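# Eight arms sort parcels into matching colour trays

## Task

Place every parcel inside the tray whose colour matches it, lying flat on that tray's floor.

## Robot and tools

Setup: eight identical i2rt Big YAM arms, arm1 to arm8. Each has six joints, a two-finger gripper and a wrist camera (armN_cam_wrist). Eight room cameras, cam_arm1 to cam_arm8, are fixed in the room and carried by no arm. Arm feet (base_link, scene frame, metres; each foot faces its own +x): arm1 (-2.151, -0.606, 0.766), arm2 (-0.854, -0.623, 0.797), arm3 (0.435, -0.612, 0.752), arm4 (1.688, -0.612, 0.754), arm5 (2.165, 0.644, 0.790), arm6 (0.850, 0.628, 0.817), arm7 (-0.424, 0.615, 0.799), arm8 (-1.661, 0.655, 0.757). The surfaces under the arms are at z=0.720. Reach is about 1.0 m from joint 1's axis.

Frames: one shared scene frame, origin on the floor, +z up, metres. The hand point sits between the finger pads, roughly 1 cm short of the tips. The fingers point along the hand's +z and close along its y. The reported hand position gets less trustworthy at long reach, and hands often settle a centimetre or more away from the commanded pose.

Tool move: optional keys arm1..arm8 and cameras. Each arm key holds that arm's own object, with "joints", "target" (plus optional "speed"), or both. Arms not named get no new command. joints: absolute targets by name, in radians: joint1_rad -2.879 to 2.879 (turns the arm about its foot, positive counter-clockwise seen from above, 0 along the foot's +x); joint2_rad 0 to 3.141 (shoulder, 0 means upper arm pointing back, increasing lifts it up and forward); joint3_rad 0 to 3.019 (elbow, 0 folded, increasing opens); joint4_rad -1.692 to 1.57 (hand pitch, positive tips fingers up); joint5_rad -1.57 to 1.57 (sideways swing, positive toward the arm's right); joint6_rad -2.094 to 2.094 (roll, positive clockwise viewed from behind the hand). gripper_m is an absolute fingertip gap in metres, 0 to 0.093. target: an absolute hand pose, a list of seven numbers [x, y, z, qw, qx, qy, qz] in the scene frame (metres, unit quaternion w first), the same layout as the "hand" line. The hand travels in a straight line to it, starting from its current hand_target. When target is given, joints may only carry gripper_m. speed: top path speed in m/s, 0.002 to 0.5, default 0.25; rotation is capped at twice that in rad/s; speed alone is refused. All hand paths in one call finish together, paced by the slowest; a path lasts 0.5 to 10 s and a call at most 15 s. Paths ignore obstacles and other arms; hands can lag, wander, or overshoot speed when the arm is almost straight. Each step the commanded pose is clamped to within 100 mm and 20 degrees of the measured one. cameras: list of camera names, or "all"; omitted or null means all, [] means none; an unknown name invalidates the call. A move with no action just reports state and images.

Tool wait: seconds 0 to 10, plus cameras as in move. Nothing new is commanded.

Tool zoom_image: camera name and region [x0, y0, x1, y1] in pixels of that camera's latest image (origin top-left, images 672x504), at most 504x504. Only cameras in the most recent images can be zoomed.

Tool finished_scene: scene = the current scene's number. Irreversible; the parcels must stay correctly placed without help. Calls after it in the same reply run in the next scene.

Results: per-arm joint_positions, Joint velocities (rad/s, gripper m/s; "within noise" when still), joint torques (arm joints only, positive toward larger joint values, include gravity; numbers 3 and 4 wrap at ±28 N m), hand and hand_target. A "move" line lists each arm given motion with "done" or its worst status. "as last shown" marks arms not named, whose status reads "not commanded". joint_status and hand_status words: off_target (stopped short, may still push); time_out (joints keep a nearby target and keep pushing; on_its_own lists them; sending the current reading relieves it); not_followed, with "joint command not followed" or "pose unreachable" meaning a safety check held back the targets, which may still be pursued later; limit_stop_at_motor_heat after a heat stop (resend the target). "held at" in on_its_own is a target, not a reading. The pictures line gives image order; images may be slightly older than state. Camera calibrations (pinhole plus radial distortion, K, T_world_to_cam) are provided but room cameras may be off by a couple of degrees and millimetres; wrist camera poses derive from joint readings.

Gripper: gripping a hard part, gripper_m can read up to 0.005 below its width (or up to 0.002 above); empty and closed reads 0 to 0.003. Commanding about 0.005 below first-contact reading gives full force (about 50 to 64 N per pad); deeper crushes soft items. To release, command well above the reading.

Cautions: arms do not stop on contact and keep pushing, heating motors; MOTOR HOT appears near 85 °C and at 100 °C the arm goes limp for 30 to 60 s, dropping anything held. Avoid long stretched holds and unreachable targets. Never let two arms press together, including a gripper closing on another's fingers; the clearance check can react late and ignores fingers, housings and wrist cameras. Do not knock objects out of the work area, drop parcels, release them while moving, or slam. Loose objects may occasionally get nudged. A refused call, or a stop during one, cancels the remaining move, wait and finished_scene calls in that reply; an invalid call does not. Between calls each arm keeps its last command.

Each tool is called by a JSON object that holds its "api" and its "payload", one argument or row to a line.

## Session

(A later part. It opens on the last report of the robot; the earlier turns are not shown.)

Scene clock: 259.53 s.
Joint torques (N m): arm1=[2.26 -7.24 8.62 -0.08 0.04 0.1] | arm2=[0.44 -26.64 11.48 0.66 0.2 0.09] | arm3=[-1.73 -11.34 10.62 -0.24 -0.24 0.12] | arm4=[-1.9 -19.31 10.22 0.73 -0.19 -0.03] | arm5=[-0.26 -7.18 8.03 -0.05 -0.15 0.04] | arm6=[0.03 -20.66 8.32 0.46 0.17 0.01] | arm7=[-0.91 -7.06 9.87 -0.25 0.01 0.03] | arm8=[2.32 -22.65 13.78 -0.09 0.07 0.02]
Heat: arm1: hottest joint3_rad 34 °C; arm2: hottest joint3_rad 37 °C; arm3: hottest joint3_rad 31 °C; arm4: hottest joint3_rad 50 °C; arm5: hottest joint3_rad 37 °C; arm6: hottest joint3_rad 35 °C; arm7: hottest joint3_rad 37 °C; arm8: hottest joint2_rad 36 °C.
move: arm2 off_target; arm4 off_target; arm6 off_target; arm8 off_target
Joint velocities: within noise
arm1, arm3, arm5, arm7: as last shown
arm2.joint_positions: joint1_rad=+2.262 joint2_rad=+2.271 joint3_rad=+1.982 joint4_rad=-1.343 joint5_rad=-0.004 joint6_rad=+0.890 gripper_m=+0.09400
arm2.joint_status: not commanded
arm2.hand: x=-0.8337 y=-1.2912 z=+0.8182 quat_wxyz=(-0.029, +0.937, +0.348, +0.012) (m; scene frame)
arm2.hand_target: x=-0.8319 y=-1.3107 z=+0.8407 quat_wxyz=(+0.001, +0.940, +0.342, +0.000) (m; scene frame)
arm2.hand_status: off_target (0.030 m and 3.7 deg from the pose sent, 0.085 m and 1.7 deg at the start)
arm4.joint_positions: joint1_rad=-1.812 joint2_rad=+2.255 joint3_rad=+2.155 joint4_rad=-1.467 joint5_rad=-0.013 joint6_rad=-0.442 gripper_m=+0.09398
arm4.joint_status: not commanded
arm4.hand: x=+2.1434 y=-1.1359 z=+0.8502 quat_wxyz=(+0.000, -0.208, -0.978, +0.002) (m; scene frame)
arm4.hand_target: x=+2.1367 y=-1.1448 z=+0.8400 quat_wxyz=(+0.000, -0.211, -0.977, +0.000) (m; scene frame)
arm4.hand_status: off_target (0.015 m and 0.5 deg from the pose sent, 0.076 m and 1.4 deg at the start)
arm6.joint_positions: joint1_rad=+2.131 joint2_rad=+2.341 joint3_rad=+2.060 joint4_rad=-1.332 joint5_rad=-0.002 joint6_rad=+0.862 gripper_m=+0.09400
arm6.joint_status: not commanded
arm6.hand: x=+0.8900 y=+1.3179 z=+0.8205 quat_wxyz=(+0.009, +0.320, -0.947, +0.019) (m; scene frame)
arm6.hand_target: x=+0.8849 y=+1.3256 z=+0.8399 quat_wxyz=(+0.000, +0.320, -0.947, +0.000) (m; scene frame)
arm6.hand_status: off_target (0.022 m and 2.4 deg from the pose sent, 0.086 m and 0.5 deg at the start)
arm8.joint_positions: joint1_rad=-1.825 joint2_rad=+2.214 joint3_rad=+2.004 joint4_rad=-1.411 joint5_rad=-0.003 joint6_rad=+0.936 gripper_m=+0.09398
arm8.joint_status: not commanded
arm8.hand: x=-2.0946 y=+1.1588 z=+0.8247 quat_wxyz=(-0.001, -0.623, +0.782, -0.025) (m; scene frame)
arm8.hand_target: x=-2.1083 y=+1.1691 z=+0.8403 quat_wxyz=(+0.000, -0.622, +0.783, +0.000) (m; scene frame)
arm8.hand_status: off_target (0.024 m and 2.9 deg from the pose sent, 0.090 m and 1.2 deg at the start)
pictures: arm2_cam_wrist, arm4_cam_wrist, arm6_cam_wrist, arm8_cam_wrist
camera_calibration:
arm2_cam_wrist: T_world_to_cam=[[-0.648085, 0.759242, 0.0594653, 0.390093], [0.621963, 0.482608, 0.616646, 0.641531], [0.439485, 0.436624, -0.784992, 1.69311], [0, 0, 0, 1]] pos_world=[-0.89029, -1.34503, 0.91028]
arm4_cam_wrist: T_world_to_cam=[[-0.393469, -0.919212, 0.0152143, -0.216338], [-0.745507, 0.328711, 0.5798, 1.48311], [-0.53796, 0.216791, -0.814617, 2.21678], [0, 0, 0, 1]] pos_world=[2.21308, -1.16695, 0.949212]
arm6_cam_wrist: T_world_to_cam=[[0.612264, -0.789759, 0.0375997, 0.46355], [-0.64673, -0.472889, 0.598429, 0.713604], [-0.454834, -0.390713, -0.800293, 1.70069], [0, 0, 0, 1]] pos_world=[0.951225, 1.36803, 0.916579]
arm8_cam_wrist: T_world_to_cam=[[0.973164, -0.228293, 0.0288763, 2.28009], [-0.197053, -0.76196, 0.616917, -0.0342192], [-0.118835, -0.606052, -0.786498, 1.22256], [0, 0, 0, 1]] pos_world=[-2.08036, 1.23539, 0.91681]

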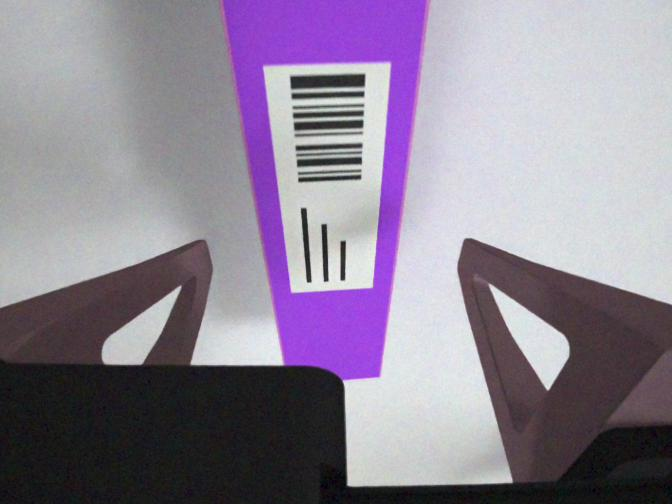

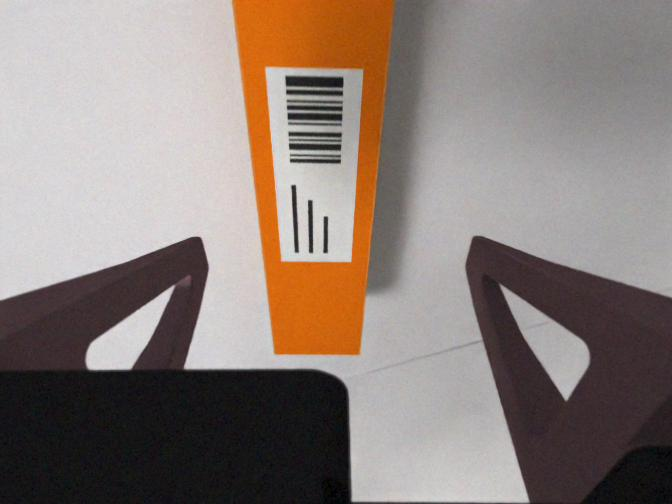

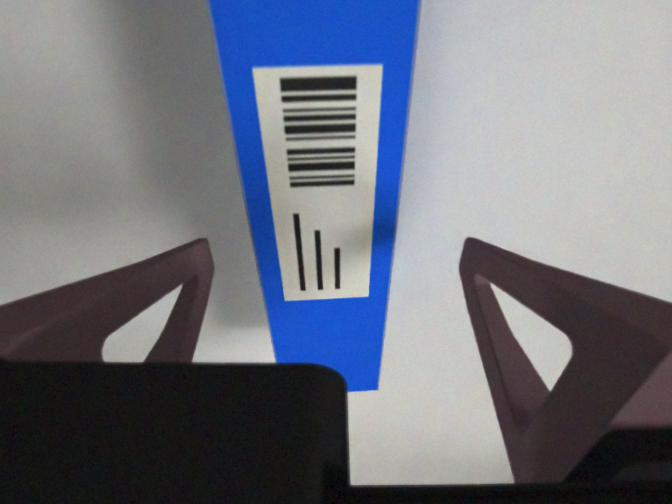

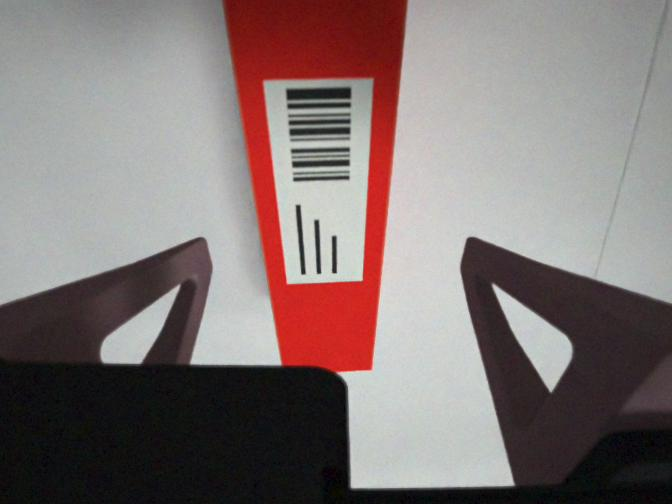

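{"api": "move", "payload": {
  "arm8": {"target":[-2.114,1.172,0.768,0,0.6225,-0.7826,0],"speed":0.25},
  "arm2": {"target":[-0.832,-1.312,0.768,0,0.9397,0.342,0],"speed":0.25},
  "arm6": {"target":[0.881,1.331,0.768,0,-0.3197,0.9475,0],"speed":0.25},
  "arm4": {"target":[2.140,-1.141,0.755,0,0.2113,0.9774,0],"speed":0.25},
  "cameras": []
}}

{"api": "move", "payload": {
  "arm8": {"joints":{"gripper_m":0.045}},
  "arm2": {"joints":{"gripper_m":0.045}},
  "arm6": {"joints":{"gripper_m":0.045}},
  "arm4": {"joints":{"gripper_m":0.045}},
  "cameras": ["arm2_cam_wrist","arm4_cam_wrist","arm6_cam_wrist","arm8_cam_wrist"]
}}

Scene clock: 272.57 s.
Joint torques (N m): arm1=[2.08 -7.24 8.65 -0.13 0.06 0.08] | arm2=[0.44 -25.52 7.68 0.92 0.14 0.08] | arm3=[-1.73 -11.52 10.54 -0.23 -0.24 0.12] | arm4=[-1.08 -19.43 10.04 0.7 -0.18 0.05] | arm5=[-0.79 -7.06 7.95 0.05 -0.17 0.05] | arm6=[0.15 -18.96 8.39 0.51 0.17 0] | arm7=[-1.14 -7.06 9.85 -0.24 0 0.04] | arm8=[2.43 -21.95 9.65 0.16 0.08 0.04]
Heat: arm1: hottest joint3_rad 34 °C; arm2: hottest joint3_rad 39 °C; arm3: hottest joint3_rad 31 °C; arm4: hottest joint3_rad 47 °C; arm5: hottest joint3_rad 37 °C; arm6: hottest joint3_rad 35 °C; arm7: hottest joint3_rad 37 °C; arm8: hottest joint3_rad 36 °C.
move: arm2 done; arm4 off_target; arm6 done; arm8 off_target
Joint velocities: within noise
arm1, arm3, arm5, arm7: as last shown
arm2.joint_positions: joint1_rad=+2.262 joint2_rad=+2.332 joint3_rad=+1.962 joint4_rad=-1.211 joint5_rad=-0.002 joint6_rad=+0.891 gripper_m=+0.09400
arm2.joint_status: not commanded
arm2.hand: x=-0.8336 y=-1.3084 z=+0.7705 quat_wxyz=(-0.005, +0.938, +0.347, +0.003) (m; scene frame)
arm2.hand_target: x=-0.8319 y=-1.3120 z=+0.7680 quat_wxyz=(+0.000, +0.940, +0.342, +0.000) (m; scene frame)
arm2.hand_status: done (0.005 m and 0.9 deg from the pose sent, 0.054 m and 3.7 deg at the start)
arm4.joint_positions: joint1_rad=-1.812 joint2_rad=+2.310 joint3_rad=+2.025 joint4_rad=-1.285 joint5_rad=-0.013 joint6_rad=-0.442 gripper_m=+0.09398
arm4.joint_status: not commanded
arm4.hand: x=+2.1420 y=-1.1361 z=+0.7646 quat_wxyz=(+0.000, -0.208, -0.978, +0.001) (m; scene frame)
arm4.hand_target: x=+2.1398 y=-1.1409 z=+0.7552 quat_wxyz=(+0.000, -0.211, -0.977, +0.000) (m; scene frame)
arm4.hand_status: off_target (0.011 m and 0.4 deg from the pose sent, 0.096 m and 0.5 deg at the start)
arm6.joint_positions: joint1_rad=+2.136 joint2_rad=+2.400 joint3_rad=+2.022 joint4_rad=-1.211 joint5_rad=-0.002 joint6_rad=+0.868 gripper_m=+0.09400
arm6.joint_status: not commanded
arm6.hand: x=+0.8872 y=+1.3246 z=+0.7666 quat_wxyz=(+0.004, +0.319, -0.948, +0.008) (m; scene frame)
arm6.hand_target: x=+0.8811 y=+1.3308 z=+0.7680 quat_wxyz=(+0.000, +0.320, -0.948, +0.000) (m; scene frame)
arm6.hand_status: done (0.009 m and 1.1 deg from the pose sent, 0.055 m and 2.4 deg at the start)
arm8.joint_positions: joint1_rad=-1.823 joint2_rad=+2.272 joint3_rad=+1.983 joint4_rad=-1.278 joint5_rad=-0.002 joint6_rad=+0.939 gripper_m=+0.09398
arm8.joint_status: not commanded
arm8.hand: x=-2.1088 y=+1.1734 z=+0.7783 quat_wxyz=(-0.002, -0.623, +0.782, +0.001) (m; scene frame)
arm8.hand_target: x=-2.1139 y=+1.1719 z=+0.7683 quat_wxyz=(+0.000, -0.622, +0.783, +0.000) (m; scene frame)
arm8.hand_status: off_target (0.012 m and 0.2 deg from the pose sent, 0.061 m and 2.9 deg at the start)
pictures: none
No camera images: "cameras" was empty.

Scene clock: 273.20 s.
Joint torques (N m): arm1=[2.14 -7.06 8.58 -0.16 0.06 0.07] | arm2=[0.44 -25.93 7.83 0.9 0.14 0.08] | arm3=[-1.61 -11.4 10.56 -0.24 -0.24 0.12] | arm4=[-1.08 -19.43 10.17 0.72 -0.15 0.05] | arm5=[-0.32 -6.83 8.01 0.05 -0.13 0.07] | arm6=[0.15 -18.73 8.38 0.5 0.15 -0.02] | arm7=[-0.97 -7.12 9.81 -0.25 0 0.04] | arm8=[2.73 -21.71 9.52 0.2 0.06 0.05]
Heat: arm1: hottest joint3_rad 34 °C; arm2: hottest joint3_rad 39 °C; arm3: hottest joint3_rad 31 °C; arm4: hottest joint3_rad 47 °C; arm5: hottest joint3_rad 37 °C; arm6: hottest joint3_rad 35 °C; arm7: hottest joint3_rad 37 °C; arm8: hottest joint3_rad 36 °C.
move: arm2 off_target; arm4 off_target; arm6 off_target; arm8 off_target
Joint velocities: within noise
arm1, arm3, arm5, arm7: as last shown
arm2.joint_positions: joint1_rad=+2.262 joint2_rad=+2.332 joint3_rad=+1.962 joint4_rad=-1.209 joint5_rad=-0.002 joint6_rad=+0.891 gripper_m=+0.05884
arm2.joint_status: gripper_m off_target (ended at +0.05888, target +0.04500)
arm2.hand: x=-0.8336 y=-1.3087 z=+0.7705 quat_wxyz=(-0.004, +0.938, +0.347, +0.003) (m; scene frame)
arm2.hand_target: x=-0.8319 y=-1.3120 z=+0.7680 quat_wxyz=(+0.000, +0.940, +0.342, +0.000) (m; scene frame)
arm2.hand_status: not commanded
arm4.joint_positions: joint1_rad=-1.812 joint2_rad=+2.310 joint3_rad=+2.025 joint4_rad=-1.285 joint5_rad=-0.014 joint6_rad=-0.442 gripper_m=+0.05947
arm4.joint_status: gripper_m off_target (ended at +0.05950, target +0.04500)
arm4.hand: x=+2.1421 y=-1.1360 z=+0.7646 quat_wxyz=(+0.000, -0.208, -0.978, +0.001) (m; scene frame)
arm4.hand_target: x=+2.1398 y=-1.1409 z=+0.7552 quat_wxyz=(+0.000, -0.211, -0.977, +0.000) (m; scene frame)
arm4.hand_status: not commanded
arm6.joint_positions: joint1_rad=+2.136 joint2_rad=+2.400 joint3_rad=+2.022 joint4_rad=-1.210 joint5_rad=-0.001 joint6_rad=+0.870 gripper_m=+0.05984
arm6.joint_status: gripper_m off_target (ended at +0.05987, target +0.04500)
arm6.hand: x=+0.8873 y=+1.3250 z=+0.7666 quat_wxyz=(+0.004, +0.319, -0.948, +0.008) (m; scene frame)
arm6.hand_target: x=+0.8811 y=+1.3308 z=+0.7680 quat_wxyz=(+0.000, +0.320, -0.948, +0.000) (m; scene frame)
arm6.hand_status: not commanded
arm8.joint_positions: joint1_rad=-1.823 joint2_rad=+2.272 joint3_rad=+1.983 joint4_rad=-1.278 joint5_rad=-0.002 joint6_rad=+0.940 gripper_m=+0.05897
arm8.joint_status: gripper_m off_target (ended at +0.05899, target +0.04500)
arm8.hand: x=-2.1088 y=+1.1735 z=+0.7783 quat_wxyz=(-0.001, -0.622, +0.783, +0.001) (m; scene frame)
arm8.hand_target: x=-2.1139 y=+1.1719 z=+0.7683 quat_wxyz=(+0.000, -0.623, +0.783, +0.000) (m; scene frame)
arm8.hand_status: not commanded
pictures: arm2_cam_wrist, arm4_cam_wrist, arm6_cam_wrist, arm8_cam_wrist
camera_calibration:
arm2_cam_wrist: T_world_to_cam=[[-0.647506, 0.761829, 0.0187619, 0.441639], [0.622552, 0.514609, 0.589582, 0.742581], [0.439506, 0.393438, -0.807491, 1.624], [0, 0, 0, 1]] pos_world=[-0.890089, -1.35754, 0.865265]
arm4_cam_wrist: T_world_to_cam=[[-0.393547, -0.919211, 0.013147, -0.213865], [-0.745084, 0.327309, 0.581136, 1.52826], [-0.538489, 0.218908, -0.813701, 2.1491], [0, 0, 0, 1]] pos_world=[2.21178, -1.16726, 0.863411]
arm6_cam_wrist: T_world_to_cam=[[0.609497, -0.792569, 0.0186616, 0.493564], [-0.649547, -0.485738, 0.584933, 0.777424], [-0.454535, -0.368636, -0.810867, 1.63766], [0, 0, 0, 1]] pos_world=[0.948523, 1.37251, 0.863976]
arm8_cam_wrist: T_world_to_cam=[[0.97289, -0.230834, -0.0141826, 2.33452], [-0.177986, -0.786489, 0.591401, 0.0916744], [-0.14767, -0.572844, -0.806253, 1.10889], [0, 0, 0, 1]] pos_world=[-2.09116, 1.24621, 0.872935]

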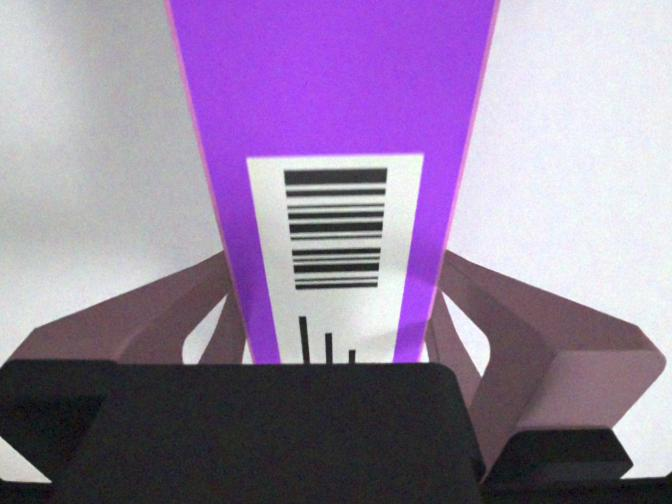

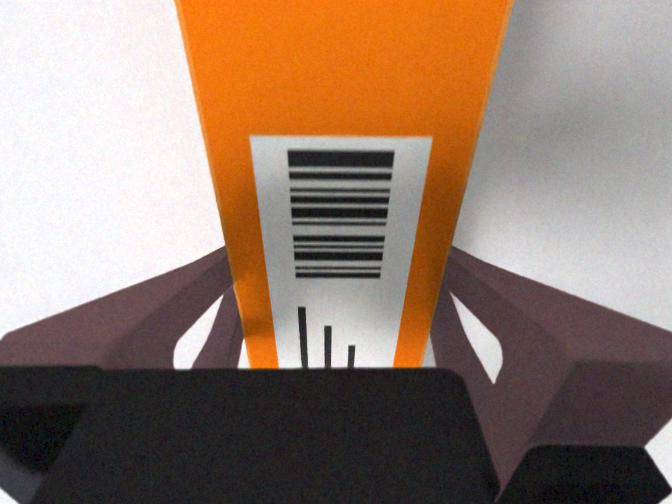

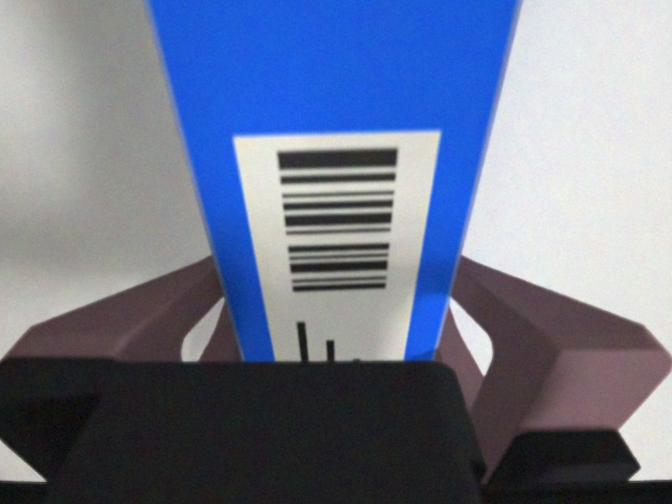

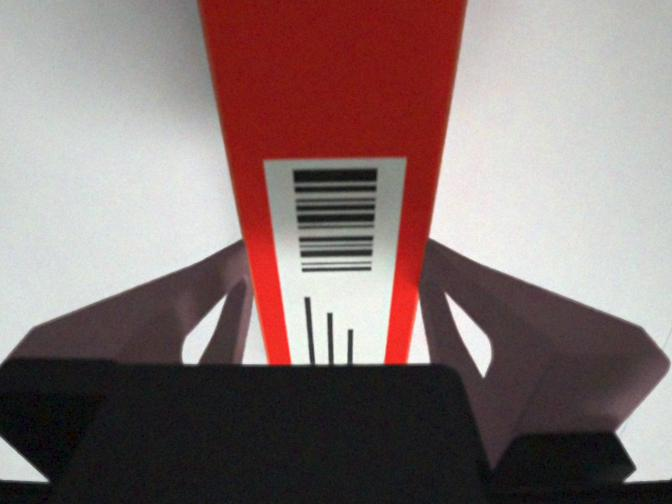

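{"api": "move", "payload": {
  "arm8": {"target":[-1.885,0.919,1.05,0,0.6225,-0.7826,0],"speed":0.4},
  "arm2": {"target":[-0.85,-0.963,1.05,0,0.9397,0.342,0],"speed":0.4},
  "arm6": {"target":[0.875,0.967,1.05,0,-0.3197,0.9475,0],"speed":0.4},
  "arm4": {"target":[1.911,-0.874,1.05,0,0.2113,0.9774,0],"speed":0.4},
  "cameras": []
}}

{"api": "move", "payload": {
  "arm8": {"joints":{"joint1_rad":0.426,"joint6_rad":0.18}},
  "arm2": {"joints":{"joint1_rad":-1.452,"joint6_rad":-0.5}},
  "arm6": {"joints":{"joint1_rad":-1.332,"joint6_rad":-0.35}},
  "arm4": {"joints":{"joint1_rad":1.883,"joint6_rad":-0.3}},
  "cameras": []
}}

{"api": "move", "payload": {
  "arm8": {"target":[-1.78,0,0.87,0,0.7071,0.7071,0],"speed":0.4},
  "arm2": {"target":[-0.48,0,0.87,0,0.7071,-0.7071,0],"speed":0.4},
  "arm6": {"target":[0.6,0,0.87,0,0.7071,0.7071,0],"speed":0.4},
  "arm4": {"target":[1.02,-0.4,0.87,0,1,0,0],"speed":0.4},
  "cameras": ["cam_arm2","cam_arm3","cam_arm8"]
}}

Scene clock: 301.50 s.
Joint torques (N m): arm1=[2.14 -7.47 8.59 -0.08 0.05 0.09] | arm2=[-0.32 -8.88 8.16 0.12 0.13 -0.11] | arm3=[-1.49 -11.28 10.55 -0.21 -0.23 0.12] | arm4=[-1.67 -6.3 10.1 -0.16 -0.15 -0.03] | arm5=[-0.03 -7.3 7.92 0.02 -0.16 0.03] | arm6=[-1.49 -6.3 8.91 -0.21 0.12 -0.17] | arm7=[-0.97 -7 9.87 -0.21 0.01 0.03] | arm8=[1.44 -7.36 9.59 -0.57 0.03 -0.08]
Heat: arm1: hottest joint3_rad 35 °C; arm2: hottest joint3_rad 36 °C; arm3: hottest joint3_rad 31 °C; arm4: hottest joint3_rad 45 °C; arm5: hottest joint3_rad 38 °C; arm6: hottest joint2_rad 36 °C; arm7: hottest joint3_rad 37 °C; arm8: hottest joint2_rad 41 °C.
move: arm2 done; arm4 done; arm6 done; arm8 done
Joint velocities: within noise
arm1, arm3, arm5, arm7: as last shown
arm2.joint_positions: joint1_rad=+2.251 joint2_rad=+1.219 joint3_rad=+1.198 joint4_rad=-1.530 joint5_rad=-0.002 joint6_rad=+0.891 gripper_m=+0.05884
arm2.joint_status: not commanded
arm2.hand: x=-0.8474 y=-0.9648 z=+1.0525 quat_wxyz=(+0.009, +0.939, +0.343, -0.002) (m; scene frame)
arm2.hand_target: x=-0.8500 y=-0.9630 z=+1.0500 quat_wxyz=(+0.000, +0.940, +0.342, +0.000) (m; scene frame)
arm2.hand_status: done (0.004 m and 1.0 deg from the pose sent, 0.445 m and 0.9 deg at the start)
arm4.joint_positions: joint1_rad=-1.821 joint2_rad=+1.234 joint3_rad=+1.327 joint4_rad=-1.642 joint5_rad=-0.015 joint6_rad=-0.451 gripper_m=+0.05949
arm4.joint_status: not commanded
arm4.hand: x=+1.9164 y=-0.8716 z=+1.0535 quat_wxyz=(-0.008, -0.207, -0.978, +0.007) (m; scene frame)
arm4.hand_target: x=+1.9111 y=-0.8739 z=+1.0501 quat_wxyz=(+0.000, -0.211, -0.977, +0.000) (m; scene frame)
arm4.hand_status: done (0.007 m and 1.3 deg from the pose sent, 0.451 m and 0.4 deg at the start)
arm6.joint_positions: joint1_rad=+2.129 joint2_rad=+1.234 joint3_rad=+1.140 joint4_rad=-1.479 joint5_rad=+0.000 joint6_rad=+0.859 gripper_m=+0.05984
arm6.joint_status: not commanded
arm6.hand: x=+0.8711 y=+0.9681 z=+1.0456 quat_wxyz=(+0.001, +0.320, -0.947, +0.001) (m; scene frame)
arm6.hand_target: x=+0.8750 y=+0.9670 z=+1.0500 quat_wxyz=(+0.000, +0.320, -0.948, +0.000) (m; scene frame)
arm6.hand_status: done (0.006 m and 0.2 deg from the pose sent, 0.457 m and 1.0 deg at the start; pose on its path clipped on 4 of 62 steps)
arm8.joint_positions: joint1_rad=-1.823 joint2_rad=+1.237 joint3_rad=+1.317 joint4_rad=-1.633 joint5_rad=-0.001 joint6_rad=+0.940 gripper_m=+0.05899
arm8.joint_status: not commanded
arm8.hand: x=-1.8877 y=+0.9183 z=+1.0524 quat_wxyz=(-0.001, -0.622, +0.783, +0.008) (m; scene frame)
arm8.hand_target: x=-1.8850 y=+0.9190 z=+1.0501 quat_wxyz=(+0.000, -0.622, +0.783, +0.000) (m; scene frame)
arm8.hand_status: done (0.004 m and 1.0 deg from the pose sent, 0.434 m and 0.2 deg at the start)
pictures: none
No camera images: "cameras" was empty.

Scene clock: 304.17 s.
Joint torques (N m): arm1=[1.85 -7.24 8.57 -0.08 0.07 0.05] | arm2=[-0.09 -11.05 8.13 0.14 0 -0.22] | arm3=[-1.55 -11.34 10.61 -0.23 -0.23 0.12] | arm4=[0.73 -8.23 10.1 -0.18 -0.1 0.1] | arm5=[-0.73 -7.06 7.91 -0.13 -0.11 0.03] | arm6=[-1.26 -6.77 8.95 -0.14 -0.04 -0.18] | arm7=[-1.14 -7.12 9.81 -0.24 0 0.03] | arm8=[2.26 -8.64 9.63 -0.58 -0.02 -0.1]
Heat: arm1: hottest joint3_rad 35 °C; arm2: hottest joint3_rad 36 °C; arm3: hottest joint3_rad 31 °C; arm4: hottest joint3_rad 45 °C; arm5: hottest joint3_rad 38 °C; arm6: hottest joint2_rad 36 °C; arm7: hottest joint3_rad 37 °C; arm8: hottest joint2_rad 40 °C.
move: arm2 done; arm4 done; arm6 done; arm8 done
Joint velocities: within noise
arm1, arm3, arm5, arm7: as last shown
arm2.joint_positions: joint1_rad=-1.448 joint2_rad=+1.240 joint3_rad=+1.198 joint4_rad=-1.531 joint5_rad=-0.001 joint6_rad=-0.485 gripper_m=+0.05891
arm2.joint_status: all done
arm2.hand: x=-0.6776 y=-0.3277 z=+1.0462 quat_wxyz=(+0.001, +0.688, -0.726, -0.001) (m; scene frame)
arm2.hand_target: x=-0.6784 y=-0.3323 z=+1.0506 quat_wxyz=(-0.001, +0.692, -0.722, -0.001) (m; scene frame)
arm2.hand_status: not commanded
arm4.joint_positions: joint1_rad=+1.871 joint2_rad=+1.258 joint3_rad=+1.327 joint4_rad=-1.643 joint5_rad=-0.016 joint6_rad=-0.307 gripper_m=+0.05962
arm4.joint_status: all done
arm4.hand: x=+1.3580 y=-0.5011 z=+1.0487 quat_wxyz=(+0.013, +1.000, -0.006, -0.007) (m; scene frame)
arm4.hand_target: x=+1.3620 y=-0.5067 z=+1.0530 quat_wxyz=(+0.012, +1.000, -0.003, -0.008) (m; scene frame)
arm4.hand_status: not commanded
arm6.joint_positions: joint1_rad=-1.324 joint2_rad=+1.240 joint3_rad=+1.140 joint4_rad=-1.479 joint5_rad=+0.002 joint6_rad=-0.341 gripper_m=+0.05995
arm6.joint_status: all done
arm6.hand: x=+0.7261 y=+0.3108 z=+1.0437 quat_wxyz=(+0.003, -0.718, -0.696, -0.004) (m; scene frame)
arm6.hand_target: x=+0.7243 y=+0.3130 z=+1.0500 quat_wxyz=(+0.000, -0.717, -0.697, +0.000) (m; scene frame)
arm6.hand_status: not commanded
arm8.joint_positions: joint1_rad=+0.421 joint2_rad=+1.250 joint3_rad=+1.317 joint4_rad=-1.633 joint5_rad=+0.000 joint6_rad=+0.187 gripper_m=+0.05900
arm8.joint_status: all done
arm8.hand: x=-1.7258 y=+0.3125 z=+1.0488 quat_wxyz=(-0.002, -0.826, -0.564, +0.002) (m; scene frame)
arm8.hand_target: x=-1.7234 y=+0.3154 z=+1.0507 quat_wxyz=(-0.001, -0.822, -0.569, +0.001) (m; scene frame)
arm8.hand_status: not commanded
pictures: none
No camera images: "cameras" was empty.

Scene clock: 306.57 s.
Joint torques (N m): arm1=[1.67 -7.36 8.57 -0.18 0.05 0.07] | arm2=[0.03 -26.46 12.33 0.05 0.06 -0.21] | arm3=[-1.55 -11.34 10.55 -0.25 -0.25 0.13] | arm4=[1.73 -18.49 15.45 -0.28 -0.01 0.09] | arm5=[-0.91 -6.71 7.99 -0.08 -0.13 0.04] | arm6=[-1.26 -16.91 12.6 -0.23 -0.05 -0.18] | arm7=[-1.03 -7.12 9.83 -0.2 0 0.04] | arm8=[2.26 -20.89 14.22 -0.62 -0.11 -0.1]
Heat: arm1: hottest joint3_rad 35 °C; arm2: hottest joint3_rad 37 °C; arm3: hottest joint3_rad 31 °C; arm4: hottest joint3_rad 45 °C; arm5: hottest joint3_rad 38 °C; arm6: hottest joint2_rad 36 °C; arm7: hottest joint3_rad 37 °C; arm8: hottest joint2_rad 39 °C.
move: arm2 off_target; arm4 off_target; arm6 off_target; arm8 off_target
Joint velocities: within noise
arm1, arm3, arm5, arm7: as last shown
arm2.joint_positions: joint1_rad=-1.448 joint2_rad=+2.373 joint3_rad=+2.275 joint4_rad=-1.501 joint5_rad=-0.001 joint6_rad=-0.525 gripper_m=+0.05891
arm2.joint_status: not commanded
arm2.hand: x=-0.4880 y=-0.0095 z=+0.8595 quat_wxyz=(+0.014, +0.702, -0.712, +0.002) (m; scene frame)
arm2.hand_target: x=-0.4803 y=-0.0007 z=+0.8700 quat_wxyz=(-0.001, +0.707, -0.707, +0.000) (m; scene frame)
arm2.hand_status: off_target (0.016 m and 1.8 deg from the pose sent, 0.421 m and 3.0 deg at the start; pose on its path clipped on 13 of 72 steps)
arm4.joint_positions: joint1_rad=+1.873 joint2_rad=+2.256 joint3_rad=+2.174 joint4_rad=-1.523 joint5_rad=+0.010 joint6_rad=-0.307 gripper_m=+0.05962
arm4.joint_status: not commanded
arm4.hand: x=+1.0374 y=-0.3950 z=+0.8626 quat_wxyz=(+0.005, +1.000, -0.005, +0.012) (m; scene frame)
arm4.hand_target: x=+1.0210 y=-0.4005 z=+0.8699 quat_wxyz=(+0.000, +1.000, +0.000, -0.001) (m; scene frame)
arm4.hand_status: off_target (0.020 m and 1.6 deg from the pose sent, 0.395 m and 1.8 deg at the start)
arm6.joint_positions: joint1_rad=-1.324 joint2_rad=+2.210 joint3_rad=+1.917 joint4_rad=-1.315 joint5_rad=+0.002 joint6_rad=-0.369 gripper_m=+0.05995
arm6.joint_status: not commanded
arm6.hand: x=+0.6109 y=+0.0147 z=+0.8550 quat_wxyz=(+0.008, -0.708, -0.706, -0.017) (m; scene frame)
arm6.hand_target: x=+0.6002 y=+0.0010 z=+0.8703 quat_wxyz=(+0.000, -0.707, -0.707, +0.001) (m; scene frame)
arm6.hand_status: off_target (0.024 m and 2.2 deg from the pose sent, 0.378 m and 1.8 deg at the start)
arm8.joint_positions: joint1_rad=+0.423 joint2_rad=+2.139 joint3_rad=+1.966 joint4_rad=-1.425 joint5_rad=+0.001 joint6_rad=-0.170 gripper_m=+0.05899
arm8.joint_status: not commanded
arm8.hand: x=-1.7806 y=+0.0141 z=+0.8594 quat_wxyz=(+0.008, -0.712, -0.702, -0.011) (m; scene frame)
arm8.hand_target: x=-1.7798 y=+0.0007 z=+0.8700 quat_wxyz=(+0.000, -0.707, -0.707, +0.001) (m; scene frame)
arm8.hand_status: off_target (0.018 m and 1.7 deg from the pose sent, 0.364 m and 21.4 deg at the start)
pictures: cam_arm2, cam_arm3, cam_arm8

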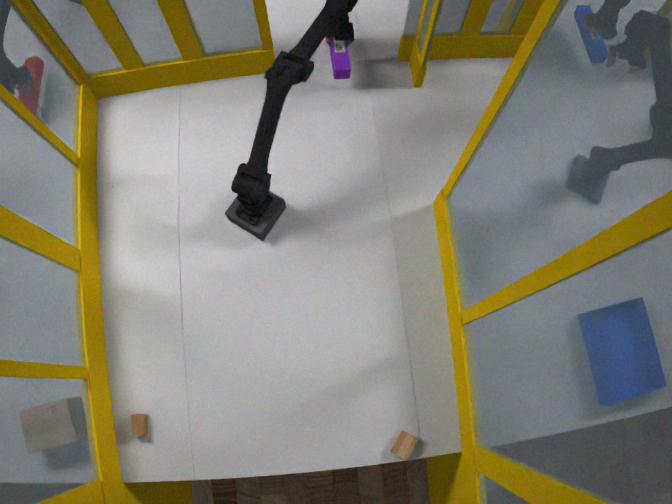

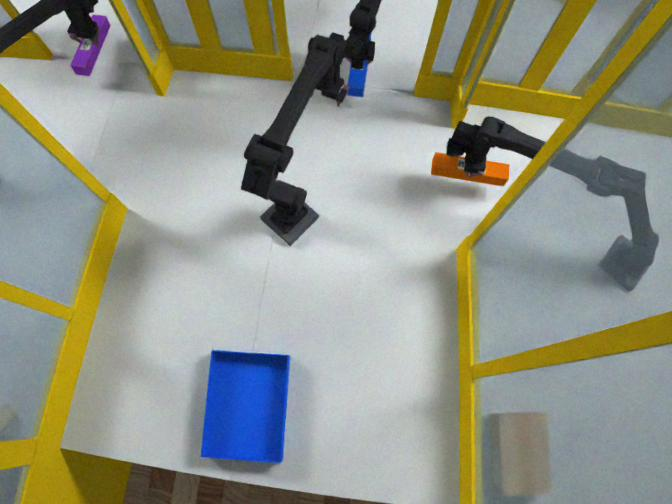

